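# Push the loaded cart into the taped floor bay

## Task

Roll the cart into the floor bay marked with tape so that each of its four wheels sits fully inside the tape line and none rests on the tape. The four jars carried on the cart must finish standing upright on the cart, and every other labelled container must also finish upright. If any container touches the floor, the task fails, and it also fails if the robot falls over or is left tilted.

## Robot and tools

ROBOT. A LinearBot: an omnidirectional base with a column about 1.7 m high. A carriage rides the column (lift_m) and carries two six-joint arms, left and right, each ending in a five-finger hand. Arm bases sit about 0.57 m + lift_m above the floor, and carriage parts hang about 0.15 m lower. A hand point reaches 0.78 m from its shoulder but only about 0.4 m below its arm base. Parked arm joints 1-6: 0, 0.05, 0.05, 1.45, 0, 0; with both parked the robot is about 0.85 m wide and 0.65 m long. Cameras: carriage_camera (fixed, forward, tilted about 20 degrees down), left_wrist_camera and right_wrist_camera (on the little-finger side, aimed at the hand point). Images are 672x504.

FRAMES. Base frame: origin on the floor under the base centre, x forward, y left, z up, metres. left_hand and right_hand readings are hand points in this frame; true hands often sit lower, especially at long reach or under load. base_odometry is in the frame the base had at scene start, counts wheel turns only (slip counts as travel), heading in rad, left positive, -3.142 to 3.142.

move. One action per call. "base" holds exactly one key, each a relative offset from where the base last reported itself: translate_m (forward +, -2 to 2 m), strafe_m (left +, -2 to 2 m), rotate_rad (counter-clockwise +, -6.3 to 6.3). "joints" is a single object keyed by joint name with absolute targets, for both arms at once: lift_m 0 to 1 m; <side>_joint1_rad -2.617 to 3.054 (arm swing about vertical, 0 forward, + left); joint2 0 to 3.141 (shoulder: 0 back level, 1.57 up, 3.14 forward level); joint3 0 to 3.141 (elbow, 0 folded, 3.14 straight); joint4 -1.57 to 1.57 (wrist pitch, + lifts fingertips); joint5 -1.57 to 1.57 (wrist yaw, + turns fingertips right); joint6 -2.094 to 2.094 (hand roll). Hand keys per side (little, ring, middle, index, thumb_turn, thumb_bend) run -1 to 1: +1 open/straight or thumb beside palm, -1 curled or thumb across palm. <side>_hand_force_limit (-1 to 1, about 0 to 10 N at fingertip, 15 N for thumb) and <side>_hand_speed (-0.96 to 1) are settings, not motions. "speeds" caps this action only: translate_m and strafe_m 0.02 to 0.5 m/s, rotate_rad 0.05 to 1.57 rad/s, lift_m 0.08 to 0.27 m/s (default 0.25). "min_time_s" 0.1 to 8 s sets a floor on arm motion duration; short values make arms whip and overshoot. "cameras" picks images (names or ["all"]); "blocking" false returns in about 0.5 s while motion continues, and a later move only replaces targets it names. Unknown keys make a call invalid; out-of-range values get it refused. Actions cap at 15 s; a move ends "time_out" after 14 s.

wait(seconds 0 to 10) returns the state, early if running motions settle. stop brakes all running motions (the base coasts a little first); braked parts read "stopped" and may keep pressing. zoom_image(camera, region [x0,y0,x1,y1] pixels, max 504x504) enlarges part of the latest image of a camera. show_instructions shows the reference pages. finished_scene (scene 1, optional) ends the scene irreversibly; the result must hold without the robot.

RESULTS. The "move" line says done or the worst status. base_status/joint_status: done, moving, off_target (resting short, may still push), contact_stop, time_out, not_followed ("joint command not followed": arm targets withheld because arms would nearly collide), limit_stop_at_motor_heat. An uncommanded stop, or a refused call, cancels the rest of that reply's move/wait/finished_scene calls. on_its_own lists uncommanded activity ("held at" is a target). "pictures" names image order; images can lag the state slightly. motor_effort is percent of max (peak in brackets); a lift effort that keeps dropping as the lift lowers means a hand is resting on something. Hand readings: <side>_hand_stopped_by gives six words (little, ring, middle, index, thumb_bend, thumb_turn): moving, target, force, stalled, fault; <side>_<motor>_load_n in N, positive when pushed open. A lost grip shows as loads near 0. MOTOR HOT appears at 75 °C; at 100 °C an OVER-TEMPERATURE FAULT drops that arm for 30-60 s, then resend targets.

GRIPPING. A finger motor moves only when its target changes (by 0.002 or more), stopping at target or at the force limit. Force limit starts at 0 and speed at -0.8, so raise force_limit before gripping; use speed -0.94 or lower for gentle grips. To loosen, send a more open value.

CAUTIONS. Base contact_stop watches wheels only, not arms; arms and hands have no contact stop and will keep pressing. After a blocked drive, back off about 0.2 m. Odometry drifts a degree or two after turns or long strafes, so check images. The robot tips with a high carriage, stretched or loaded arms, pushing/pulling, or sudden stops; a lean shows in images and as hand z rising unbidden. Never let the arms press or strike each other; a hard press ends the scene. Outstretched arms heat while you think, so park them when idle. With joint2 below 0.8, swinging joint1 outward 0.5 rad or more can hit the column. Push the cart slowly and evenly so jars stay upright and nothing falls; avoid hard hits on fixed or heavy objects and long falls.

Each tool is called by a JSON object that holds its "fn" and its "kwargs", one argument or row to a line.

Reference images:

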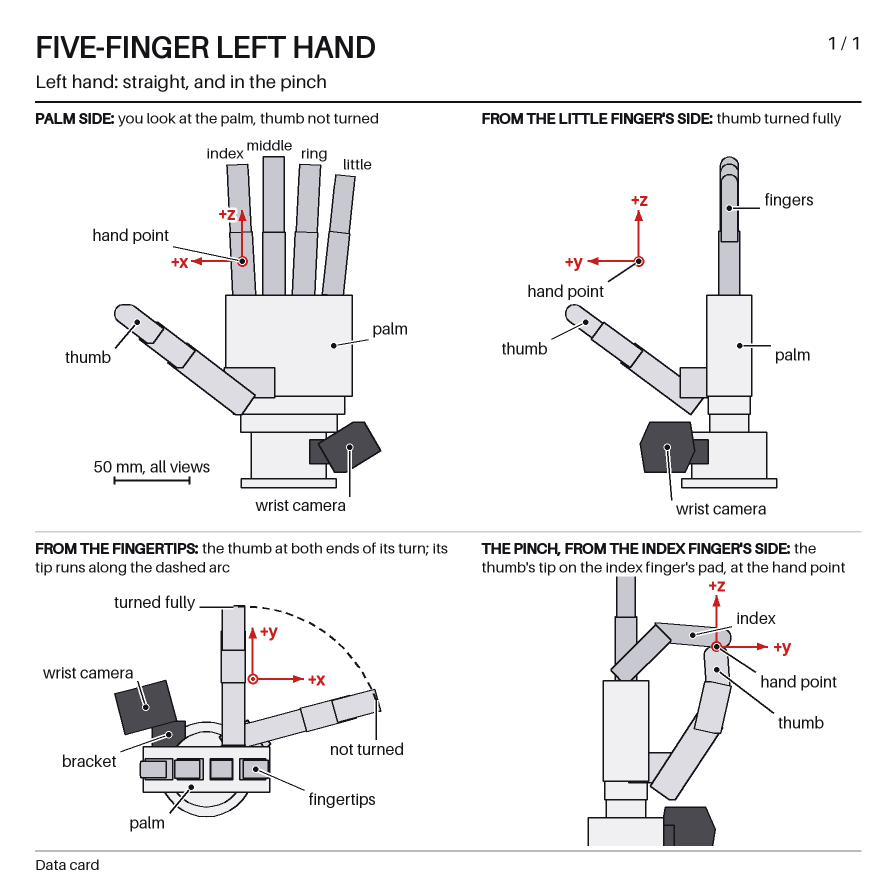

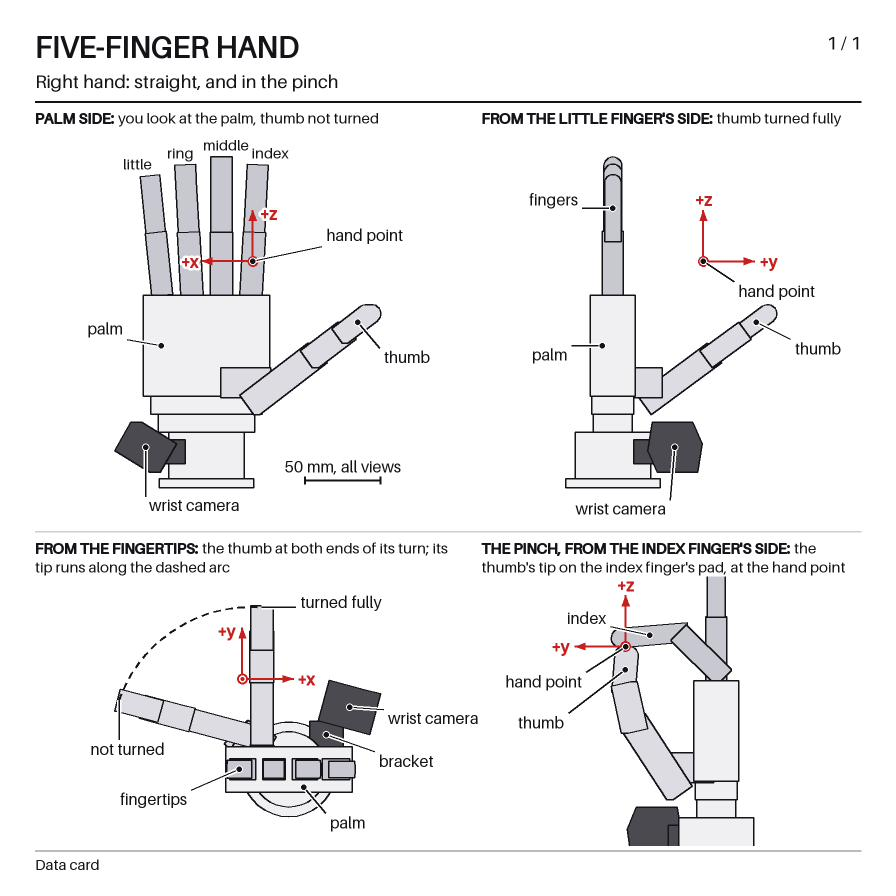

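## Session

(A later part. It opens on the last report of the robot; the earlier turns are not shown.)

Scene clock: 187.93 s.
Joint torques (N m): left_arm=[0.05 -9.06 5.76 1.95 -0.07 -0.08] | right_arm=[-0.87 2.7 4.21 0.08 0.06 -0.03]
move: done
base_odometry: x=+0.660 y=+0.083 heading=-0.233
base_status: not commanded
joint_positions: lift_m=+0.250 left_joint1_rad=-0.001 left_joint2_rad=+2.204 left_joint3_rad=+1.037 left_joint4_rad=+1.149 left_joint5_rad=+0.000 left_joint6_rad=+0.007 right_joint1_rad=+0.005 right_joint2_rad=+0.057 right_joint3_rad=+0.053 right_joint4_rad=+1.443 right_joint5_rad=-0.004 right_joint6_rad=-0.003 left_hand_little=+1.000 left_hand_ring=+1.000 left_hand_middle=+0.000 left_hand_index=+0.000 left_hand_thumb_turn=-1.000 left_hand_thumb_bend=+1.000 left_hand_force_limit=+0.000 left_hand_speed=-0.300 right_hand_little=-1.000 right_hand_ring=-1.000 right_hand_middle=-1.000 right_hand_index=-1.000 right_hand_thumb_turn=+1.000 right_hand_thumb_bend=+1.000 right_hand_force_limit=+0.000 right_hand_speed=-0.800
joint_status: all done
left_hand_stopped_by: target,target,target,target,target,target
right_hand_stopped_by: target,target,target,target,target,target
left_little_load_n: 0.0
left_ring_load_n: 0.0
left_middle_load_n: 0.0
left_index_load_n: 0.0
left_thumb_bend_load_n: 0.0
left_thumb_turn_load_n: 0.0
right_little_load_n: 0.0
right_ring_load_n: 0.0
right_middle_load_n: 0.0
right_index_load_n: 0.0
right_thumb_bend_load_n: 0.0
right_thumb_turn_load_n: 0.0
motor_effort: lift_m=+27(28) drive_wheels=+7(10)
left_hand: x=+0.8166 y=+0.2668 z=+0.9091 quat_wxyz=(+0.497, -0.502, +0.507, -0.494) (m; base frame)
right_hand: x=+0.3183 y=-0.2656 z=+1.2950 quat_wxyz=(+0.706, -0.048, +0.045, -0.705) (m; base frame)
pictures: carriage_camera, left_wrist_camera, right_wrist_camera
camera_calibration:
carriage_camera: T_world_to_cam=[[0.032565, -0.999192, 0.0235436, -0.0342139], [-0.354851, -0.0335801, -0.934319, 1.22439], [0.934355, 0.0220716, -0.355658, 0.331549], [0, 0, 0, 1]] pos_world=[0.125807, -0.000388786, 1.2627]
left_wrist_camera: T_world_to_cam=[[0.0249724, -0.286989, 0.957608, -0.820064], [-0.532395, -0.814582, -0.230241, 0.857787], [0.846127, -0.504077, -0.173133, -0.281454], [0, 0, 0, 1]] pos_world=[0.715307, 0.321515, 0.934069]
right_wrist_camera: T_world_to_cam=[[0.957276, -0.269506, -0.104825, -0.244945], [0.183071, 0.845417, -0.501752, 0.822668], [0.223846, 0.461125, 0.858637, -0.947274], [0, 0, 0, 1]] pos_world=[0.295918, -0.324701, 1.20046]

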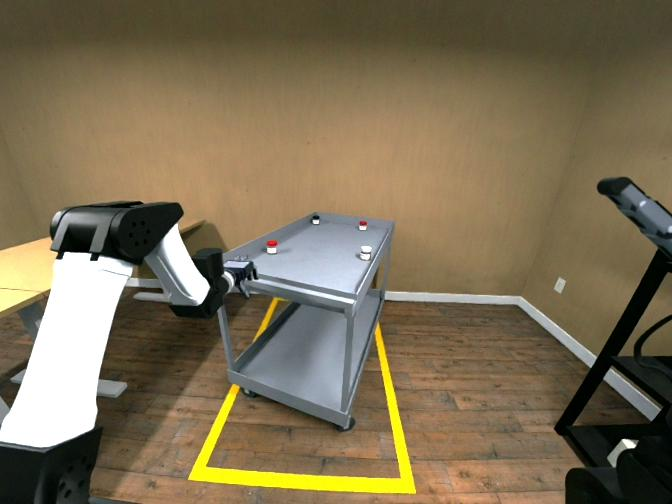

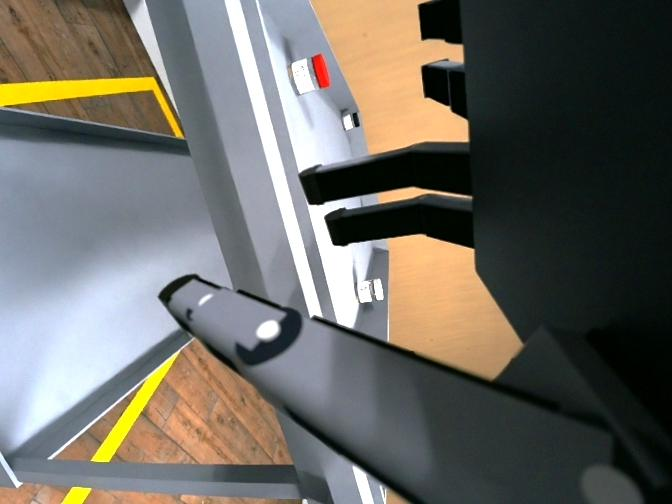

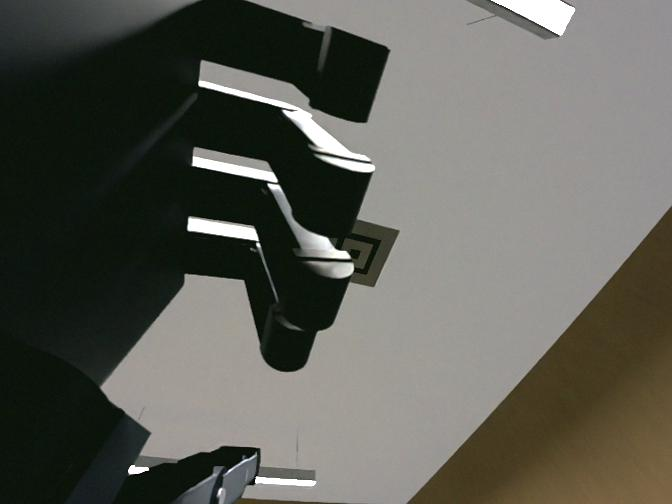

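{"fn": "zoom_image", "kwargs": {
  "camera": "carriage_camera",
  "region": [320, 260, 400, 340]
}}

{"fn": "move", "kwargs": {
  "joints": {"lift_m":0.5},
  "cameras": ["carriage_camera", "left_wrist_camera"]
}}

{"fn": "zoom_image", "kwargs": {
  "camera": "carriage_camera",
  "region": [310, 310, 410, 410]
}}

{"fn": "zoom_image", "kwargs": {
  "camera": "carriage_camera",
  "region": [190, 280, 270, 360]
}}

Scaled by 6.300 from the camera's 672x504 image, which has a finer 960x720 frame.

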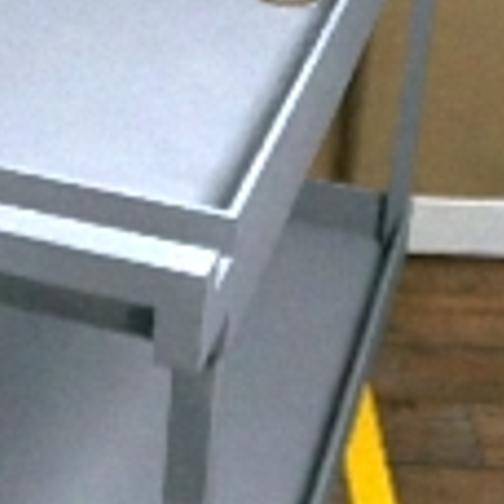

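Scene clock: 200.77 s.
Joint torques (N m): left_arm=[0.03 -10.11 5.12 2.03 -0.08 -0.08] | right_arm=[-0.87 2.74 4.23 0.09 0.06 -0.03]
move: done
base_odometry: x=+0.660 y=+0.083 heading=-0.233
base_status: not commanded
joint_positions: lift_m=+0.500 left_joint1_rad=-0.001 left_joint2_rad=+2.214 left_joint3_rad=+1.045 left_joint4_rad=+1.141 left_joint5_rad=+0.000 left_joint6_rad=+0.007 right_joint1_rad=+0.005 right_joint2_rad=+0.057 right_joint3_rad=+0.053 right_joint4_rad=+1.443 right_joint5_rad=-0.004 right_joint6_rad=-0.003 left_hand_little=+1.000 left_hand_ring=+1.000 left_hand_middle=+0.000 left_hand_index=+0.000 left_hand_thumb_turn=-1.000 left_hand_thumb_bend=+1.000 left_hand_force_limit=+0.000 left_hand_speed=-0.300 right_hand_little=-1.000 right_hand_ring=-1.000 right_hand_middle=-1.000 right_hand_index=-1.000 right_hand_thumb_turn=+1.000 right_hand_thumb_bend=+1.000 right_hand_force_limit=+0.000 right_hand_speed=-0.800
joint_status: all done
left_hand_stopped_by: target,target,target,target,target,target
right_hand_stopped_by: target,target,target,target,target,target
left_little_load_n: 0.0
left_ring_load_n: 0.0
left_middle_load_n: 0.0
left_index_load_n: 0.0
left_thumb_bend_load_n: 0.0
left_thumb_turn_load_n: 0.0
right_little_load_n: 0.0
right_ring_load_n: 0.0
right_middle_load_n: 0.0
right_index_load_n: 0.0
right_thumb_bend_load_n: 0.0
right_thumb_turn_load_n: 0.0
motor_effort: lift_m=+30(37) drive_wheels=+8(8)
left_hand: x=+0.8176 y=+0.2668 z=+1.1543 quat_wxyz=(+0.494, -0.505, +0.509, -0.491) (m; base frame)
right_hand: x=+0.3183 y=-0.2656 z=+1.5448 quat_wxyz=(+0.706, -0.048, +0.045, -0.705) (m; base frame)
pictures: carriage_camera, left_wrist_camera
camera_calibration:
carriage_camera: T_world_to_cam=[[0.032565, -0.999192, 0.0235436, -0.0400951], [-0.354851, -0.0335801, -0.934319, 1.45779], [0.934355, 0.0220716, -0.355658, 0.420393], [0, 0, 0, 1]] pos_world=[0.125807, -0.000388786, 1.5125]
left_wrist_camera: T_world_to_cam=[[0.0348364, -0.286976, 0.957304, -1.06268], [-0.53475, -0.814579, -0.224731, 0.910349], [0.844292, -0.504089, -0.181838, -0.228275], [0, 0, 0, 1]] pos_world=[0.71656, 0.321515, 1.18038]

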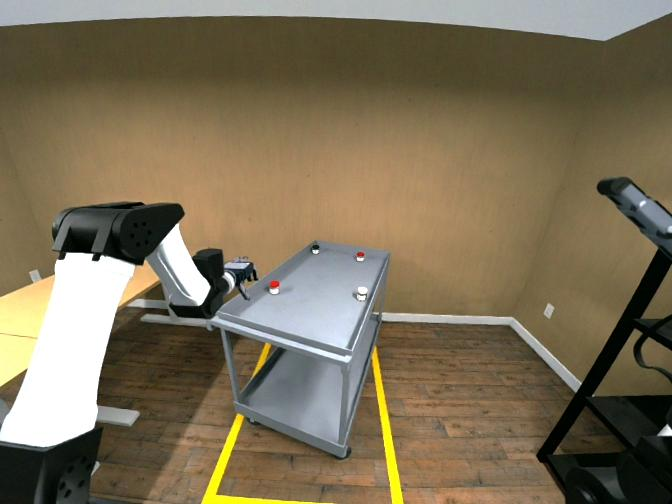

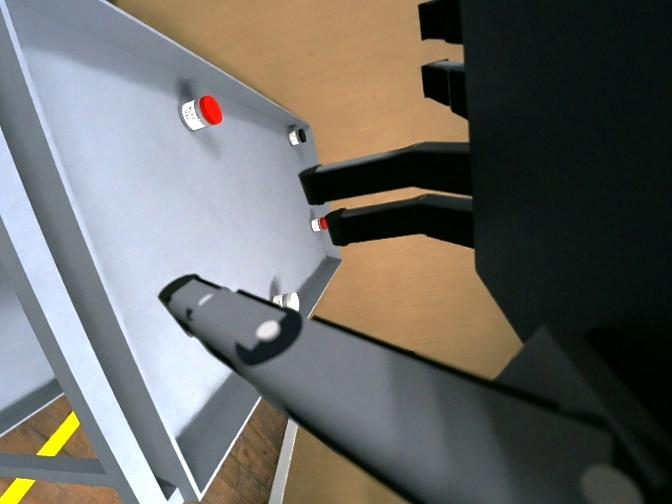

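Scaled by 5.040 from the camera's 672x504 image, which has a finer 960x720 frame.

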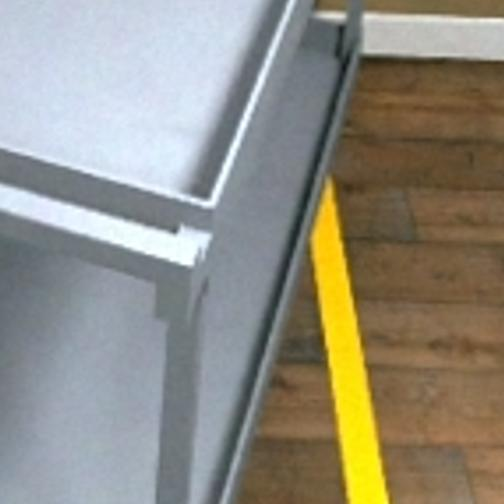

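Scaled by 6.300 from the camera's 672x504 image, which has a finer 960x720 frame.

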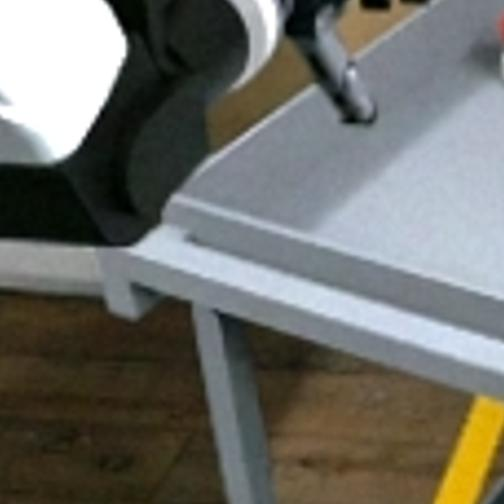

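{"fn": "move", "kwargs": {
  "joints": {"lift_m":0.22,"left_joint5_rad":0.3,"left_hand_middle":0.25,"left_hand_index":0.25},
  "min_time_s": 1,
  "cameras": ["carriage_camera", "left_wrist_camera"]
}}

{"fn": "zoom_image", "kwargs": {
  "camera": "carriage_camera",
  "region": [190, 240, 310, 330]
}}

Scene clock: 213.37 s.
Joint torques (N m): left_arm=[0.03 -10.1 5.03 2.06 0.03 -0.08] | right_arm=[-0.87 2.74 4.22 0.09 0.06 -0.03]
move: done
base_odometry: x=+0.660 y=+0.083 heading=-0.233
base_status: not commanded
joint_positions: lift_m=+0.220 left_joint1_rad=-0.001 left_joint2_rad=+2.214 left_joint3_rad=+1.046 left_joint4_rad=+1.136 left_joint5_rad=+0.291 left_joint6_rad=+0.007 right_joint1_rad=+0.005 right_joint2_rad=+0.057 right_joint3_rad=+0.053 right_joint4_rad=+1.443 right_joint5_rad=-0.004 right_joint6_rad=-0.003 left_hand_little=+1.000 left_hand_ring=+1.000 left_hand_middle=+0.250 left_hand_index=+0.250 left_hand_thumb_turn=-1.000 left_hand_thumb_bend=+1.000 left_hand_force_limit=+0.000 left_hand_speed=-0.300 right_hand_little=-1.000 right_hand_ring=-1.000 right_hand_middle=-1.000 right_hand_index=-1.000 right_hand_thumb_turn=+1.000 right_hand_thumb_bend=+1.000 right_hand_force_limit=+0.000 right_hand_speed=-0.800
joint_status: all done
left_hand_stopped_by: target,target,target,target,target,target
right_hand_stopped_by: target,target,target,target,target,target
left_little_load_n: -0.5
left_ring_load_n: -0.5
left_middle_load_n: 0.0
left_index_load_n: 0.0
left_thumb_bend_load_n: 0.0
left_thumb_turn_load_n: 0.0
right_little_load_n: 0.0
right_ring_load_n: 0.0
right_middle_load_n: 0.0
right_index_load_n: 0.0
right_thumb_bend_load_n: 0.0
right_thumb_turn_load_n: 0.0
motor_effort: lift_m=+27(28) drive_wheels=+7(9)
left_hand: x=+0.8007 y=+0.2124 z=+0.8744 quat_wxyz=(+0.415, -0.429, +0.576, -0.559) (m; base frame)
right_hand: x=+0.3183 y=-0.2656 z=+1.2651 quat_wxyz=(+0.706, -0.048, +0.045, -0.705) (m; base frame)
pictures: carriage_camera, left_wrist_camera
camera_calibration:
carriage_camera: T_world_to_cam=[[0.032565, -0.999192, 0.0235436, -0.0335076], [-0.354851, -0.0335801, -0.934319, 1.19636], [0.934355, 0.0220716, -0.355658, 0.32088], [0, 0, 0, 1]] pos_world=[0.125807, -0.000388786, 1.2327]
left_wrist_camera: T_world_to_cam=[[-0.0444421, -0.27719, 0.959787, -0.750437], [-0.746699, -0.629031, -0.216242, 0.917021], [0.663676, -0.726282, -0.179022, -0.103021], [0, 0, 0, 1]] pos_world=[0.71976, 0.293999, 0.900115]

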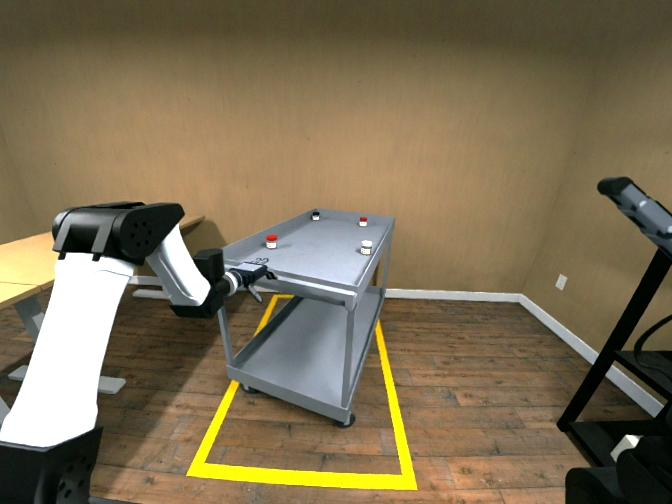

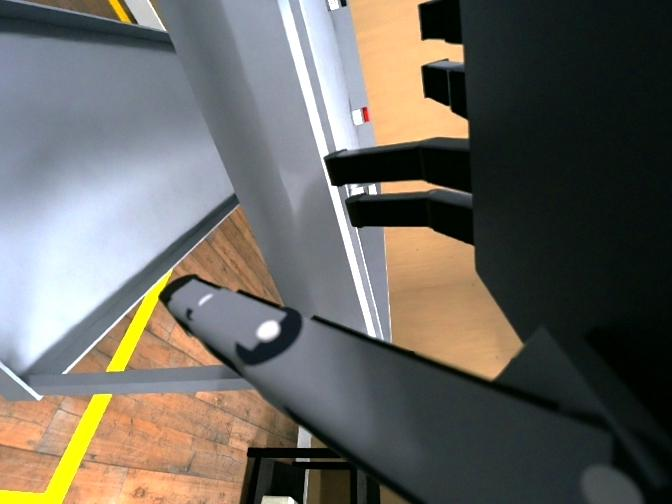

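Scaled by 4.200 from the camera's 672x504 image, which has a finer 960x720 frame.

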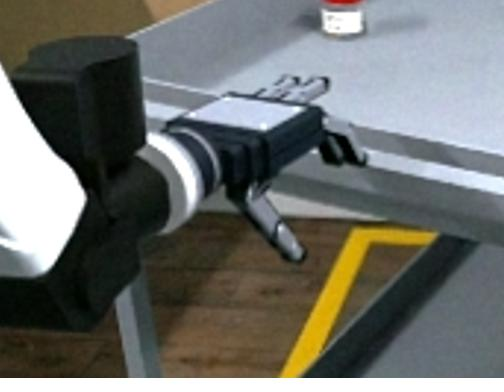

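{"fn": "move", "kwargs": {
  "base": {"translate_m": 0.075},
  "speeds": {"translate_m": 0.06},
  "cameras": ["carriage_camera", "left_wrist_camera"]
}}

{"fn": "zoom_image", "kwargs": {
  "camera": "carriage_camera",
  "region": [190, 240, 310, 330]
}}

{"fn": "zoom_image", "kwargs": {
  "camera": "left_wrist_camera",
  "region": [240, 60, 480, 300]
}}

Scene clock: 217.00 s.
Joint torques (N m): left_arm=[0.06 -10.11 5.03 2.06 0.03 -0.08] | right_arm=[-0.87 2.63 4.22 0.14 0.07 -0.03]
move: done
base_odometry: x=+0.733 y=+0.065 heading=-0.234
base_status: done
joint_positions: lift_m=+0.220 left_joint1_rad=-0.001 left_joint2_rad=+2.214 left_joint3_rad=+1.046 left_joint4_rad=+1.136 left_joint5_rad=+0.292 left_joint6_rad=+0.007 right_joint1_rad=+0.005 right_joint2_rad=+0.057 right_joint3_rad=+0.053 right_joint4_rad=+1.443 right_joint5_rad=-0.004 right_joint6_rad=-0.003 left_hand_little=+1.000 left_hand_ring=+1.000 left_hand_middle=+0.250 left_hand_index=+0.250 left_hand_thumb_turn=-1.000 left_hand_thumb_bend=+1.000 left_hand_force_limit=+0.000 left_hand_speed=-0.300 right_hand_little=-1.000 right_hand_ring=-1.000 right_hand_middle=-1.000 right_hand_index=-1.000 right_hand_thumb_turn=+1.000 right_hand_thumb_bend=+1.000 right_hand_force_limit=+0.000 right_hand_speed=-0.800
joint_status: not commanded
left_hand_stopped_by: target,target,target,target,target,target
right_hand_stopped_by: target,target,target,target,target,target
left_little_load_n: 0.0
left_ring_load_n: 0.0
left_middle_load_n: 0.0
left_index_load_n: 0.0
left_thumb_bend_load_n: 0.0
left_thumb_turn_load_n: 0.0
right_little_load_n: 0.0
right_ring_load_n: 0.0
right_middle_load_n: 0.0
right_index_load_n: 0.0
right_thumb_bend_load_n: 0.0
right_thumb_turn_load_n: 0.0
motor_effort: lift_m=+27(27) drive_wheels=-8(13)
left_hand: x=+0.8006 y=+0.2122 z=+0.8744 quat_wxyz=(+0.415, -0.429, +0.576, -0.559) (m; base frame)
right_hand: x=+0.3183 y=-0.2656 z=+1.2651 quat_wxyz=(+0.706, -0.048, +0.045, -0.705) (m; base frame)
pictures: carriage_camera, left_wrist_camera
camera_calibration:
carriage_camera: T_world_to_cam=[[0.032565, -0.999192, 0.0235436, -0.0335076], [-0.354851, -0.0335801, -0.934319, 1.19636], [0.934355, 0.0220716, -0.355658, 0.32088], [0, 0, 0, 1]] pos_world=[0.125807, -0.000388786, 1.2327]
left_wrist_camera: T_world_to_cam=[[-0.0447547, -0.277158, 0.959781, -0.750248], [-0.747378, -0.628217, -0.216262, 0.917151], [0.66289, -0.726998, -0.179026, -0.102244], [0, 0, 0, 1]] pos_world=[0.719657, 0.293901, 0.900115]

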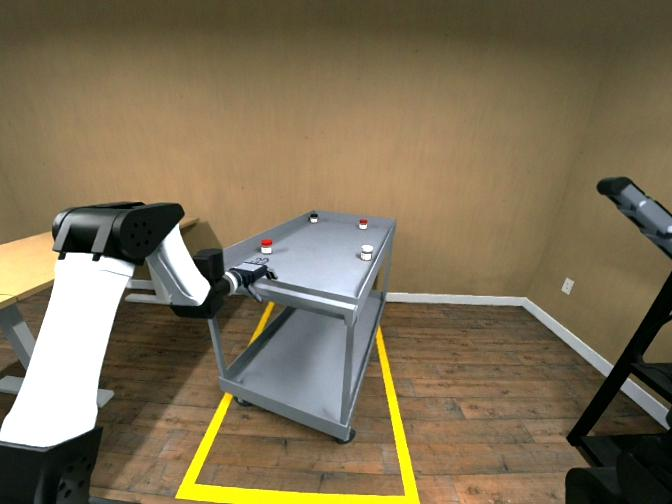

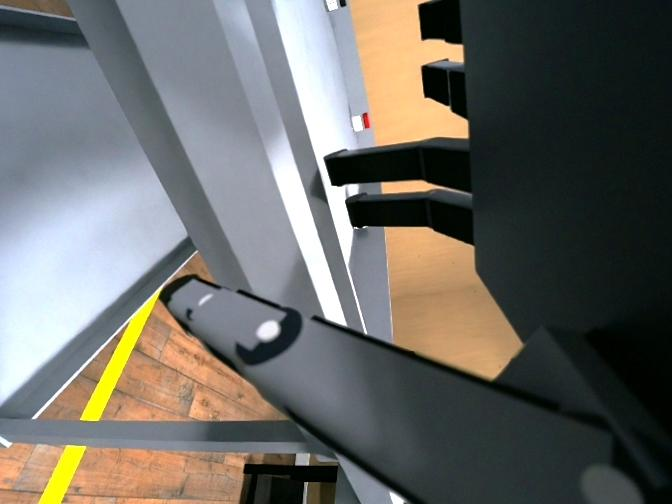

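Scaled by 4.200 from the camera's 672x504 image, which has a finer 960x720 frame.

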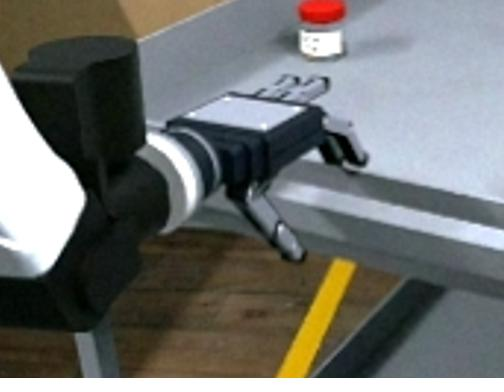

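Scaled by 2.100 from the camera's 672x504 image, which has a finer 960x720 frame.

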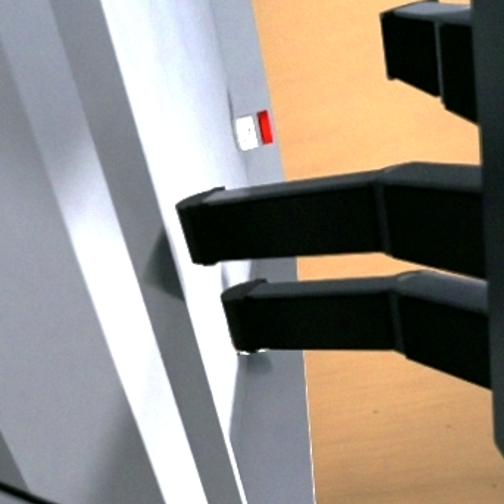

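{"fn": "move", "kwargs": {
  "joints": {"lift_m":0.205},
  "speeds": {"lift_m":0.08},
  "cameras": ["carriage_camera", "left_wrist_camera"]
}}

{"fn": "zoom_image", "kwargs": {
  "camera": "carriage_camera",
  "region": [230, 250, 310, 310]
}}

{"fn": "zoom_image", "kwargs": {
  "camera": "left_wrist_camera",
  "region": [240, 60, 480, 300]
}}

Scene clock: 222.37 s.
Joint torques (N m): left_arm=[0.08 -10.1 5.01 2.05 0.02 -0.08] | right_arm=[-0.84 2.73 4.23 0.1 0.07 -0.03]
move: done
base_odometry: x=+0.733 y=+0.065 heading=-0.234
base_status: not commanded
joint_positions: lift_m=+0.205 left_joint1_rad=-0.001 left_joint2_rad=+2.214 left_joint3_rad=+1.046 left_joint4_rad=+1.137 left_joint5_rad=+0.293 left_joint6_rad=+0.007 right_joint1_rad=+0.005 right_joint2_rad=+0.057 right_joint3_rad=+0.053 right_joint4_rad=+1.443 right_joint5_rad=-0.004 right_joint6_rad=-0.003 left_hand_little=+1.000 left_hand_ring=+1.000 left_hand_middle=+0.250 left_hand_index=+0.250 left_hand_thumb_turn=-1.000 left_hand_thumb_bend=+1.000 left_hand_force_limit=+0.000 left_hand_speed=-0.300 right_hand_little=-1.000 right_hand_ring=-1.000 right_hand_middle=-1.000 right_hand_index=-1.000 right_hand_thumb_turn=+1.000 right_hand_thumb_bend=+1.000 right_hand_force_limit=+0.000 right_hand_speed=-0.800
joint_status: all done
left_hand_stopped_by: target,target,target,target,target,target
right_hand_stopped_by: target,target,target,target,target,target
left_little_load_n: 0.0
left_ring_load_n: -0.5
left_middle_load_n: 0.0
left_index_load_n: 0.0
left_thumb_bend_load_n: 0.0
left_thumb_turn_load_n: 0.0
right_little_load_n: 0.0
right_ring_load_n: 0.0
right_middle_load_n: 0.0
right_index_load_n: 0.0
right_thumb_bend_load_n: 0.0
right_thumb_turn_load_n: 0.0
motor_effort: lift_m=+27(28) drive_wheels=-13(13)
left_hand: x=+0.8007 y=+0.2121 z=+0.8597 quat_wxyz=(+0.415, -0.428, +0.576, -0.560) (m; base frame)
right_hand: x=+0.3183 y=-0.2656 z=+1.2501 quat_wxyz=(+0.706, -0.048, +0.045, -0.705) (m; base frame)
pictures: carriage_camera, left_wrist_camera
camera_calibration:
carriage_camera: T_world_to_cam=[[0.032565, -0.999192, 0.0235436, -0.0331544], [-0.354851, -0.0335801, -0.934319, 1.18235], [0.934355, 0.0220716, -0.355658, 0.315545], [0, 0, 0, 1]] pos_world=[0.125807, -0.000388786, 1.2177]
left_wrist_camera: T_world_to_cam=[[-0.0459576, -0.277071, 0.95975, -0.735169], [-0.747401, -0.627913, -0.217062, 0.914655], [0.662781, -0.727294, -0.178226, -0.105498], [0, 0, 0, 1]] pos_world=[0.71975, 0.293902, 0.885312]

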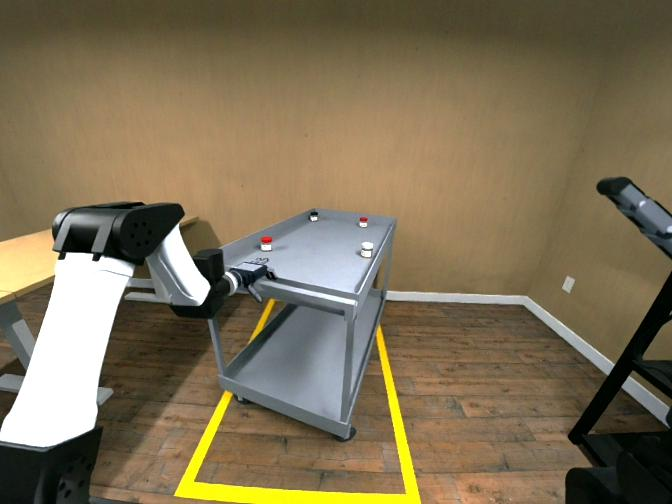

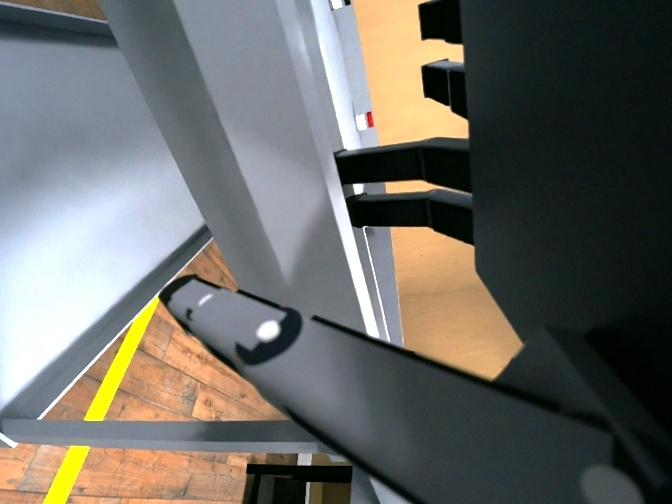

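Scaled by 6.300 from the camera's 672x504 image, which has a finer 960x720 frame.

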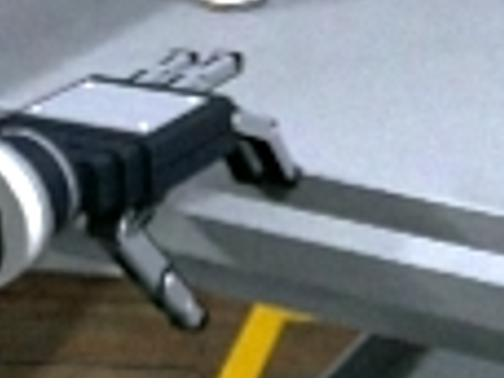

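Scaled by 2.100 from the camera's 672x504 image, which has a finer 960x720 frame.

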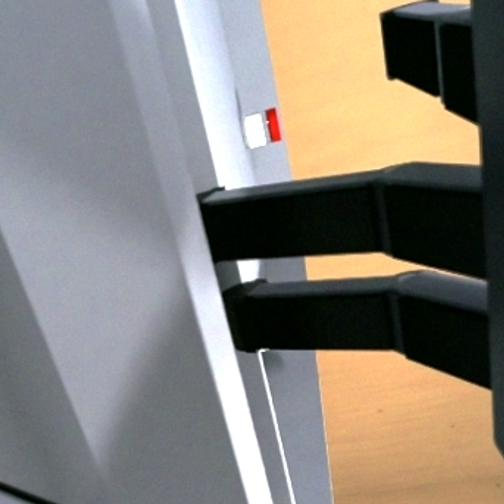

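{"fn": "move", "kwargs": {
  "joints": {"lift_m":0.185},
  "speeds": {"lift_m":0.08},
  "cameras": ["carriage_camera", "left_wrist_camera"]
}}

{"fn": "zoom_image", "kwargs": {
  "camera": "carriage_camera",
  "region": [230, 250, 310, 310]
}}

{"fn": "zoom_image", "kwargs": {
  "camera": "left_wrist_camera",
  "region": [240, 60, 480, 300]
}}

Scene clock: 225.23 s.
Joint torques (N m): left_arm=[0.06 -10.11 5.08 2.06 0.02 -0.08] | right_arm=[-0.87 2.71 4.23 0.06 0.07 -0.03]
move: done
base_odometry: x=+0.733 y=+0.065 heading=-0.234
base_status: not commanded
joint_positions: lift_m=+0.185 left_joint1_rad=-0.001 left_joint2_rad=+2.214 left_joint3_rad=+1.046 left_joint4_rad=+1.136 left_joint5_rad=+0.293 left_joint6_rad=+0.007 right_joint1_rad=+0.005 right_joint2_rad=+0.057 right_joint3_rad=+0.053 right_joint4_rad=+1.444 right_joint5_rad=-0.004 right_joint6_rad=-0.003 left_hand_little=+1.000 left_hand_ring=+1.000 left_hand_middle=+0.250 left_hand_index=+0.250 left_hand_thumb_turn=-1.000 left_hand_thumb_bend=+1.000 left_hand_force_limit=+0.000 left_hand_speed=-0.300 right_hand_little=-1.000 right_hand_ring=-1.000 right_hand_middle=-1.000 right_hand_index=-1.000 right_hand_thumb_turn=+1.000 right_hand_thumb_bend=+1.000 right_hand_force_limit=+0.000 right_hand_speed=-0.800
joint_status: all done
left_hand_stopped_by: target,target,target,target,target,target
right_hand_stopped_by: target,target,target,target,target,target
left_little_load_n: 0.0
left_ring_load_n: 0.0
left_middle_load_n: 0.0
left_index_load_n: 0.0
left_thumb_bend_load_n: 0.0
left_thumb_turn_load_n: 0.0
right_little_load_n: 0.0
right_ring_load_n: 0.0
right_middle_load_n: 0.0
right_index_load_n: 0.0
right_thumb_bend_load_n: 0.0
right_thumb_turn_load_n: 0.0
motor_effort: lift_m=+27(28) drive_wheels=+10(12)
left_hand: x=+0.8006 y=+0.2121 z=+0.8393 quat_wxyz=(+0.415, -0.428, +0.576, -0.559) (m; base frame)
right_hand: x=+0.3180 y=-0.2656 z=+1.2301 quat_wxyz=(+0.706, -0.048, +0.044, -0.705) (m; base frame)
pictures: carriage_camera, left_wrist_camera
camera_calibration:
carriage_camera: T_world_to_cam=[[0.032565, -0.999192, 0.0235436, -0.0326836], [-0.354851, -0.0335801, -0.934319, 1.16366], [0.934355, 0.0220716, -0.355658, 0.308432], [0, 0, 0, 1]] pos_world=[0.125807, -0.000388786, 1.1977]
left_wrist_camera: T_world_to_cam=[[-0.044802, -0.277074, 0.959804, -0.716666], [-0.747652, -0.627923, -0.216167, 0.90961], [0.662577, -0.727284, -0.179023, -0.108202], [0, 0, 0, 1]] pos_world=[0.719657, 0.293902, 0.865115]

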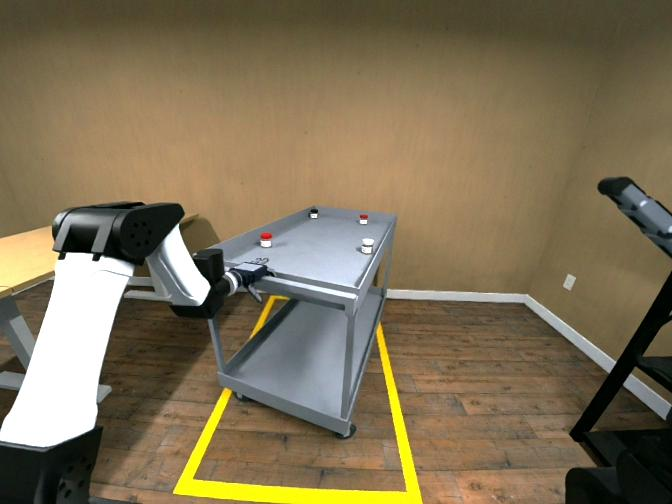

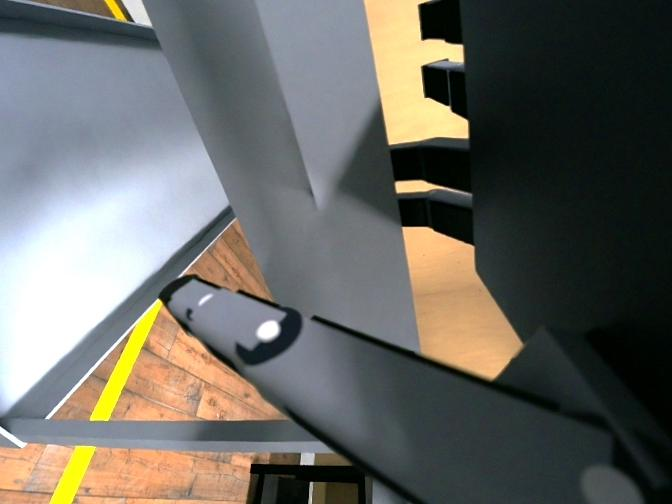

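Scaled by 6.300 from the camera's 672x504 image, which has a finer 960x720 frame.

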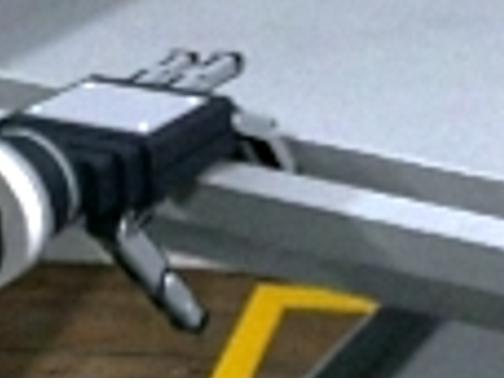

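Scaled by 2.100 from the camera's 672x504 image, which has a finer 960x720 frame.

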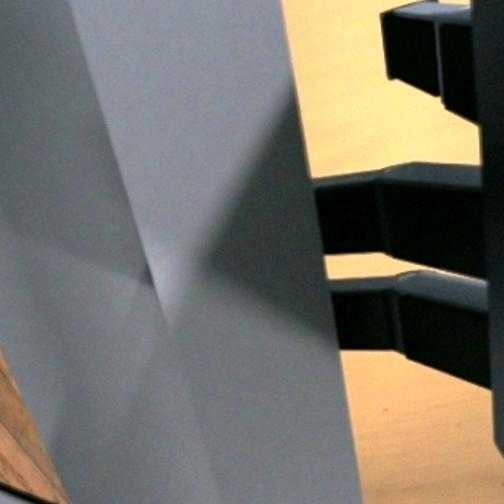

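{"fn": "move", "kwargs": {
  "joints": {"lift_m":0.172,"left_hand_speed":-0.8,"left_hand_force_limit":-0.5},
  "speeds": {"lift_m":0.08}
}}

{"fn": "move", "kwargs": {
  "joints": {"left_hand_thumb_bend":-0.9,"left_hand_index":-0.6,"left_hand_middle":-0.6},
  "cameras": ["carriage_camera", "left_wrist_camera"]
}}

{"fn": "zoom_image", "kwargs": {
  "camera": "carriage_camera",
  "region": [230, 250, 310, 310]
}}

Scene clock: 227.57 s.
Joint torques (N m): left_arm=[0.08 -10.09 5.03 2.05 0.03 -0.08] | right_arm=[-0.85 2.71 4.16 0.03 0.06 -0.03]
move: done
base_odometry: x=+0.733 y=+0.065 heading=-0.234
base_status: not commanded
joint_positions: lift_m=+0.172 left_joint1_rad=-0.001 left_joint2_rad=+2.214 left_joint3_rad=+1.046 left_joint4_rad=+1.139 left_joint5_rad=+0.293 left_joint6_rad=+0.007 right_joint1_rad=+0.005 right_joint2_rad=+0.057 right_joint3_rad=+0.052 right_joint4_rad=+1.445 right_joint5_rad=-0.004 right_joint6_rad=-0.003 left_hand_little=+1.000 left_hand_ring=+1.000 left_hand_middle=+0.250 left_hand_index=+0.250 left_hand_thumb_turn=-1.000 left_hand_thumb_bend=+1.000 left_hand_force_limit=-0.500 left_hand_speed=-0.800 right_hand_little=-1.000 right_hand_ring=-1.000 right_hand_middle=-1.000 right_hand_index=-1.000 right_hand_thumb_turn=+1.000 right_hand_thumb_bend=+1.000 right_hand_force_limit=+0.000 right_hand_speed=-0.800
joint_status: all done
left_hand_stopped_by: target,target,target,target,target,target
right_hand_stopped_by: target,target,target,target,target,target
left_little_load_n: 0.0
left_ring_load_n: 0.0
left_middle_load_n: 0.0
left_index_load_n: 0.0
left_thumb_bend_load_n: 0.0
left_thumb_turn_load_n: 0.0
right_little_load_n: 0.0
right_ring_load_n: 0.0
right_middle_load_n: 0.0
right_index_load_n: 0.0
right_thumb_bend_load_n: 0.0
right_thumb_turn_load_n: 0.0
motor_effort: lift_m=+27(28) drive_wheels=+8(13)
left_hand: x=+0.8008 y=+0.2121 z=+0.8272 quat_wxyz=(+0.415, -0.428, +0.575, -0.560) (m; base frame)
right_hand: x=+0.3182 y=-0.2656 z=+1.2169 quat_wxyz=(+0.706, -0.048, +0.045, -0.705) (m; base frame)
pictures: none

Scene clock: 234.47 s.
Joint torques (N m): left_arm=[0.05 -10.14 4.57 1.91 0.04 -0.08] | right_arm=[-0.85 2.73 4.27 0.06 0.06 -0.03]
move: off_target
base_odometry: x=+0.733 y=+0.065 heading=-0.234
base_status: not commanded
joint_positions: lift_m=+0.172 left_joint1_rad=-0.001 left_joint2_rad=+2.214 left_joint3_rad=+1.052 left_joint4_rad=+1.151 left_joint5_rad=+0.291 left_joint6_rad=+0.007 right_joint1_rad=+0.005 right_joint2_rad=+0.057 right_joint3_rad=+0.052 right_joint4_rad=+1.445 right_joint5_rad=-0.004 right_joint6_rad=-0.003 left_hand_little=+1.000 left_hand_ring=+1.000 left_hand_middle=-0.118 left_hand_index=-0.153 left_hand_thumb_turn=-1.000 left_hand_thumb_bend=-0.007 left_hand_force_limit=-0.500 left_hand_speed=-0.800 right_hand_little=-1.000 right_hand_ring=-1.000 right_hand_middle=-1.000 right_hand_index=-1.000 right_hand_thumb_turn=+1.000 right_hand_thumb_bend=+1.000 right_hand_force_limit=+0.000 right_hand_speed=-0.800
joint_status: left_hand_middle off_target (ended at -0.118, target -0.600); left_hand_index off_target (ended at -0.153, target -0.600); left_hand_thumb_bend off_target (ended at -0.007, target -0.900)
left_hand_stopped_by: target,target,force,force,force,target
right_hand_stopped_by: target,target,target,target,target,target
left_little_load_n: 0.0
left_ring_load_n: 0.0
left_middle_load_n: 0.5
left_index_load_n: 3.0
left_thumb_bend_load_n: 4.0
left_thumb_turn_load_n: 0.0
right_little_load_n: 0.0
right_ring_load_n: 0.0
right_middle_load_n: 0.0
right_index_load_n: 0.0
right_thumb_bend_load_n: 0.5
right_thumb_turn_load_n: 0.0
motor_effort: lift_m=+27(27) drive_wheels=+13(15)
left_hand: x=+0.8033 y=+0.2124 z=+0.8326 quat_wxyz=(+0.421, -0.423, +0.571, -0.564) (m; base frame)
right_hand: x=+0.3182 y=-0.2656 z=+1.2169 quat_wxyz=(+0.706, -0.048, +0.045, -0.705) (m; base frame)
pictures: carriage_camera, left_wrist_camera
camera_calibration:
carriage_camera: T_world_to_cam=[[0.032565, -0.999192, 0.0235436, -0.0323775], [-0.354851, -0.0335801, -0.934319, 1.15152], [0.934355, 0.0220716, -0.355658, 0.303808], [0, 0, 0, 1]] pos_world=[0.125807, -0.000388786, 1.1847]
left_wrist_camera: T_world_to_cam=[[-0.0643857, -0.276842, 0.958756, -0.69335], [-0.741802, -0.629377, -0.23155, 0.918835], [0.667521, -0.726115, -0.164839, -0.127039], [0, 0, 0, 1]] pos_world=[0.721753, 0.2941, 0.856568]

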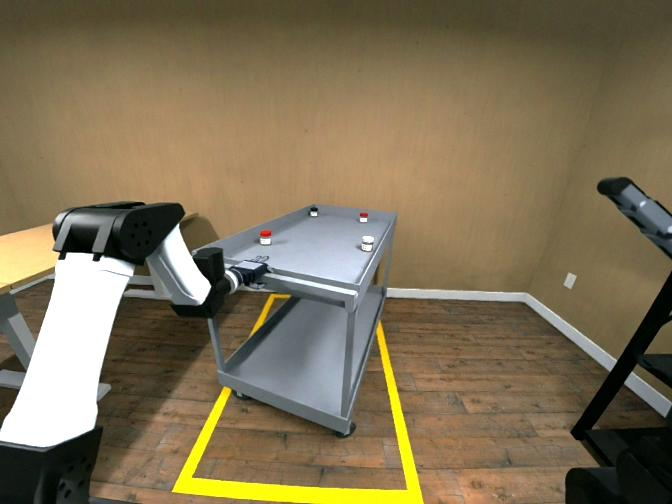

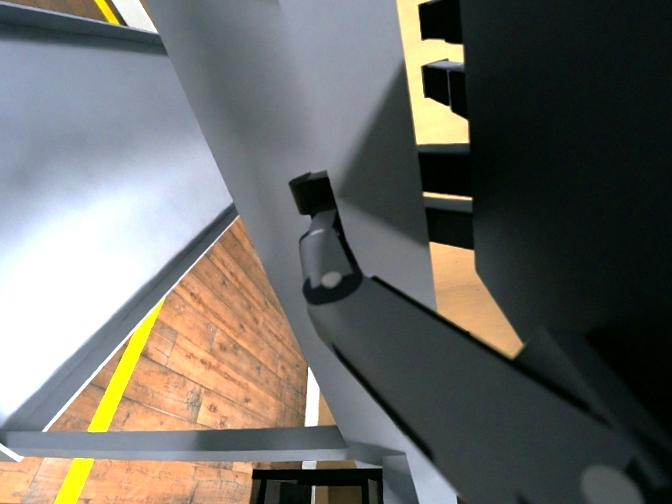

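Scaled by 6.300 from the camera's 672x504 image, which has a finer 960x720 frame.

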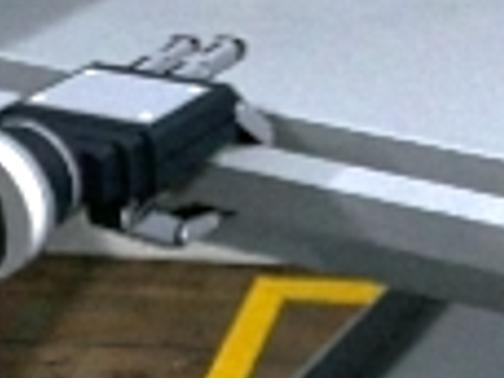

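{"fn": "move", "kwargs": {
  "joints": {"left_hand_force_limit":0.3,"left_hand_thumb_bend":-0.95,"left_hand_index":-0.7,"left_hand_middle":-0.7},
  "cameras": ["left_wrist_camera"]
}}

{"fn": "move", "kwargs": {
  "base": {"strafe_m": 0.06},
  "speeds": {"strafe_m": 0.04},
  "cameras": ["carriage_camera", "left_wrist_camera"]
}}

Scene clock: 245.10 s.
Joint torques (N m): left_arm=[0.05 -10.13 4.51 1.94 0.06 -0.08] | right_arm=[-0.84 2.74 4.29 0.07 0.06 -0.03]
move: off_target
base_odometry: x=+0.733 y=+0.065 heading=-0.234
base_status: not commanded
joint_positions: lift_m=+0.172 left_joint1_rad=-0.001 left_joint2_rad=+2.214 left_joint3_rad=+1.053 left_joint4_rad=+1.149 left_joint5_rad=+0.289 left_joint6_rad=+0.007 right_joint1_rad=+0.005 right_joint2_rad=+0.057 right_joint3_rad=+0.052 right_joint4_rad=+1.445 right_joint5_rad=-0.004 right_joint6_rad=-0.003 left_hand_little=+1.000 left_hand_ring=+1.000 left_hand_middle=-0.167 left_hand_index=-0.169 left_hand_thumb_turn=-1.000 left_hand_thumb_bend=-0.019 left_hand_force_limit=+0.300 left_hand_speed=-0.800 right_hand_little=-1.000 right_hand_ring=-1.000 right_hand_middle=-1.000 right_hand_index=-1.000 right_hand_thumb_turn=+1.000 right_hand_thumb_bend=+1.000 right_hand_force_limit=+0.000 right_hand_speed=-0.800
joint_status: left_hand_middle off_target (ended at -0.167, target -0.700); left_hand_index off_target (ended at -0.169, target -0.700); left_hand_thumb_bend off_target (ended at -0.019, target -0.950); the others done
left_hand_stopped_by: target,target,force,force,force,target
right_hand_stopped_by: target,target,target,target,target,target
left_little_load_n: 0.0
left_ring_load_n: 0.0
left_middle_load_n: 4.5
left_index_load_n: 0.0
left_thumb_bend_load_n: 5.5
left_thumb_turn_load_n: 0.0
right_little_load_n: 0.0
right_ring_load_n: 0.0
right_middle_load_n: 0.0
right_index_load_n: 0.0
right_thumb_bend_load_n: 0.0
right_thumb_turn_load_n: 0.0
motor_effort: lift_m=+27(27) drive_wheels=-10(13)
left_hand: x=+0.8036 y=+0.2128 z=+0.8323 quat_wxyz=(+0.421, -0.424, +0.571, -0.563) (m; base frame)
right_hand: x=+0.3182 y=-0.2656 z=+1.2169 quat_wxyz=(+0.706, -0.048, +0.045, -0.705) (m; base frame)
pictures: left_wrist_camera
camera_calibration:
left_wrist_camera: T_world_to_cam=[[-0.062429, -0.277391, 0.958727, -0.694421], [-0.740885, -0.630752, -0.230741, 0.918068], [0.668724, -0.724711, -0.166138, -0.127159], [0, 0, 0, 1]] pos_world=[0.721865, 0.294293, 0.85647]

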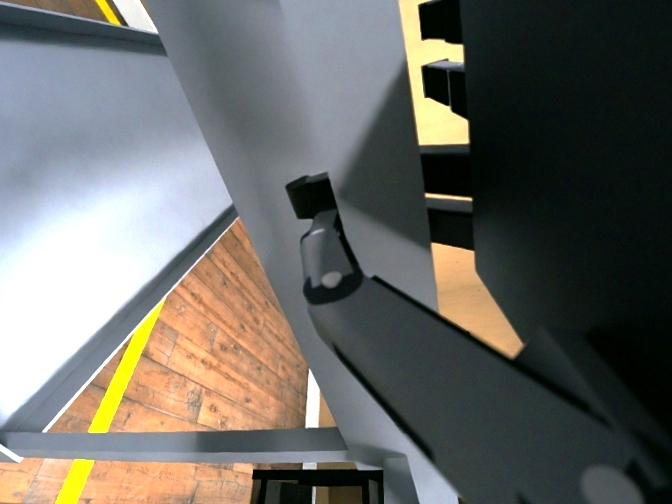

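Scene clock: 247.13 s.
Joint torques (N m): left_arm=[0.43 -10.13 4.52 1.98 -0.13 -0.05] | right_arm=[-0.83 2.77 4.27 0.07 0.06 -0.03]
move: done
base_odometry: x=+0.747 y=+0.124 heading=-0.234
base_status: done
joint_positions: lift_m=+0.172 left_joint1_rad=-0.005 left_joint2_rad=+2.214 left_joint3_rad=+1.053 left_joint4_rad=+1.144 left_joint5_rad=+0.312 left_joint6_rad=+0.005 right_joint1_rad=+0.005 right_joint2_rad=+0.057 right_joint3_rad=+0.052 right_joint4_rad=+1.445 right_joint5_rad=-0.003 right_joint6_rad=-0.003 left_hand_little=+1.000 left_hand_ring=+1.000 left_hand_middle=-0.168 left_hand_index=-0.169 left_hand_thumb_turn=-1.000 left_hand_thumb_bend=-0.021 left_hand_force_limit=+0.300 left_hand_speed=-0.800 right_hand_little=-1.000 right_hand_ring=-1.000 right_hand_middle=-1.000 right_hand_index=-1.000 right_hand_thumb_turn=+1.000 right_hand_thumb_bend=+1.000 right_hand_force_limit=+0.000 right_hand_speed=-0.800
joint_status: not commanded
left_hand_stopped_by: target,target,force,force,force,target
right_hand_stopped_by: target,target,target,target,target,target
left_little_load_n: 0.0
left_ring_load_n: 0.0
left_middle_load_n: 0.0
left_index_load_n: 0.0
left_thumb_bend_load_n: 0.5
left_thumb_turn_load_n: 0.0
right_little_load_n: 0.0
right_ring_load_n: 0.0
right_middle_load_n: 0.0
right_index_load_n: 0.0
right_thumb_bend_load_n: 0.0
right_thumb_turn_load_n: 0.0
motor_effort: lift_m=+27(27) drive_wheels=+0(10)
left_hand: x=+0.8008 y=+0.2061 z=+0.8312 quat_wxyz=(+0.411, -0.418, +0.577, -0.568) (m; base frame)
right_hand: x=+0.3182 y=-0.2659 z=+1.2170 quat_wxyz=(+0.706, -0.048, +0.045, -0.705) (m; base frame)
pictures: carriage_camera, left_wrist_camera
camera_calibration:
carriage_camera: T_world_to_cam=[[0.032565, -0.999192, 0.0235436, -0.0323775], [-0.354851, -0.0335801, -0.934319, 1.15152], [0.934355, 0.0220716, -0.355658, 0.303808], [0, 0, 0, 1]] pos_world=[0.125807, -0.000388786, 1.1847]
left_wrist_camera: T_world_to_cam=[[-0.064747, -0.273159, 0.959788, -0.695314], [-0.759468, -0.610411, -0.224958, 0.917328], [0.647314, -0.743494, -0.167933, -0.107928], [0, 0, 0, 1]] pos_world=[0.721525, 0.289772, 0.85559]

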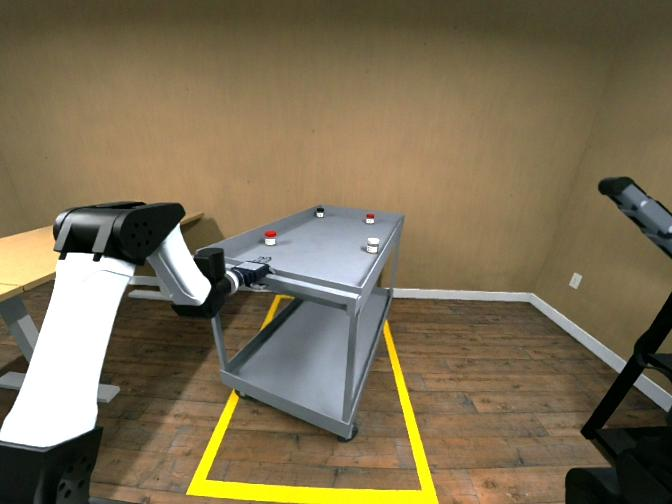

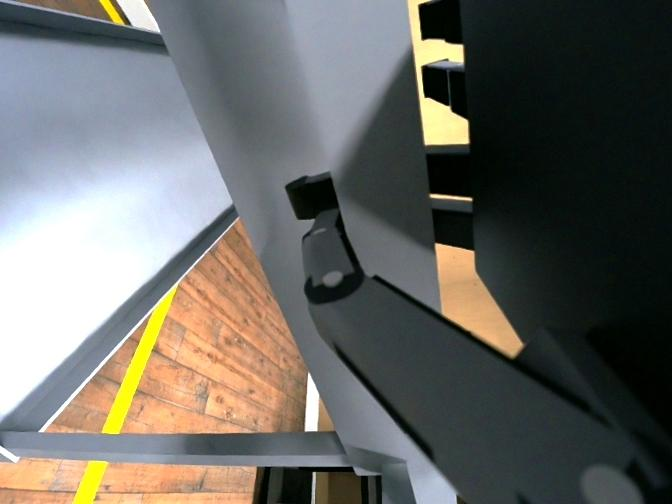

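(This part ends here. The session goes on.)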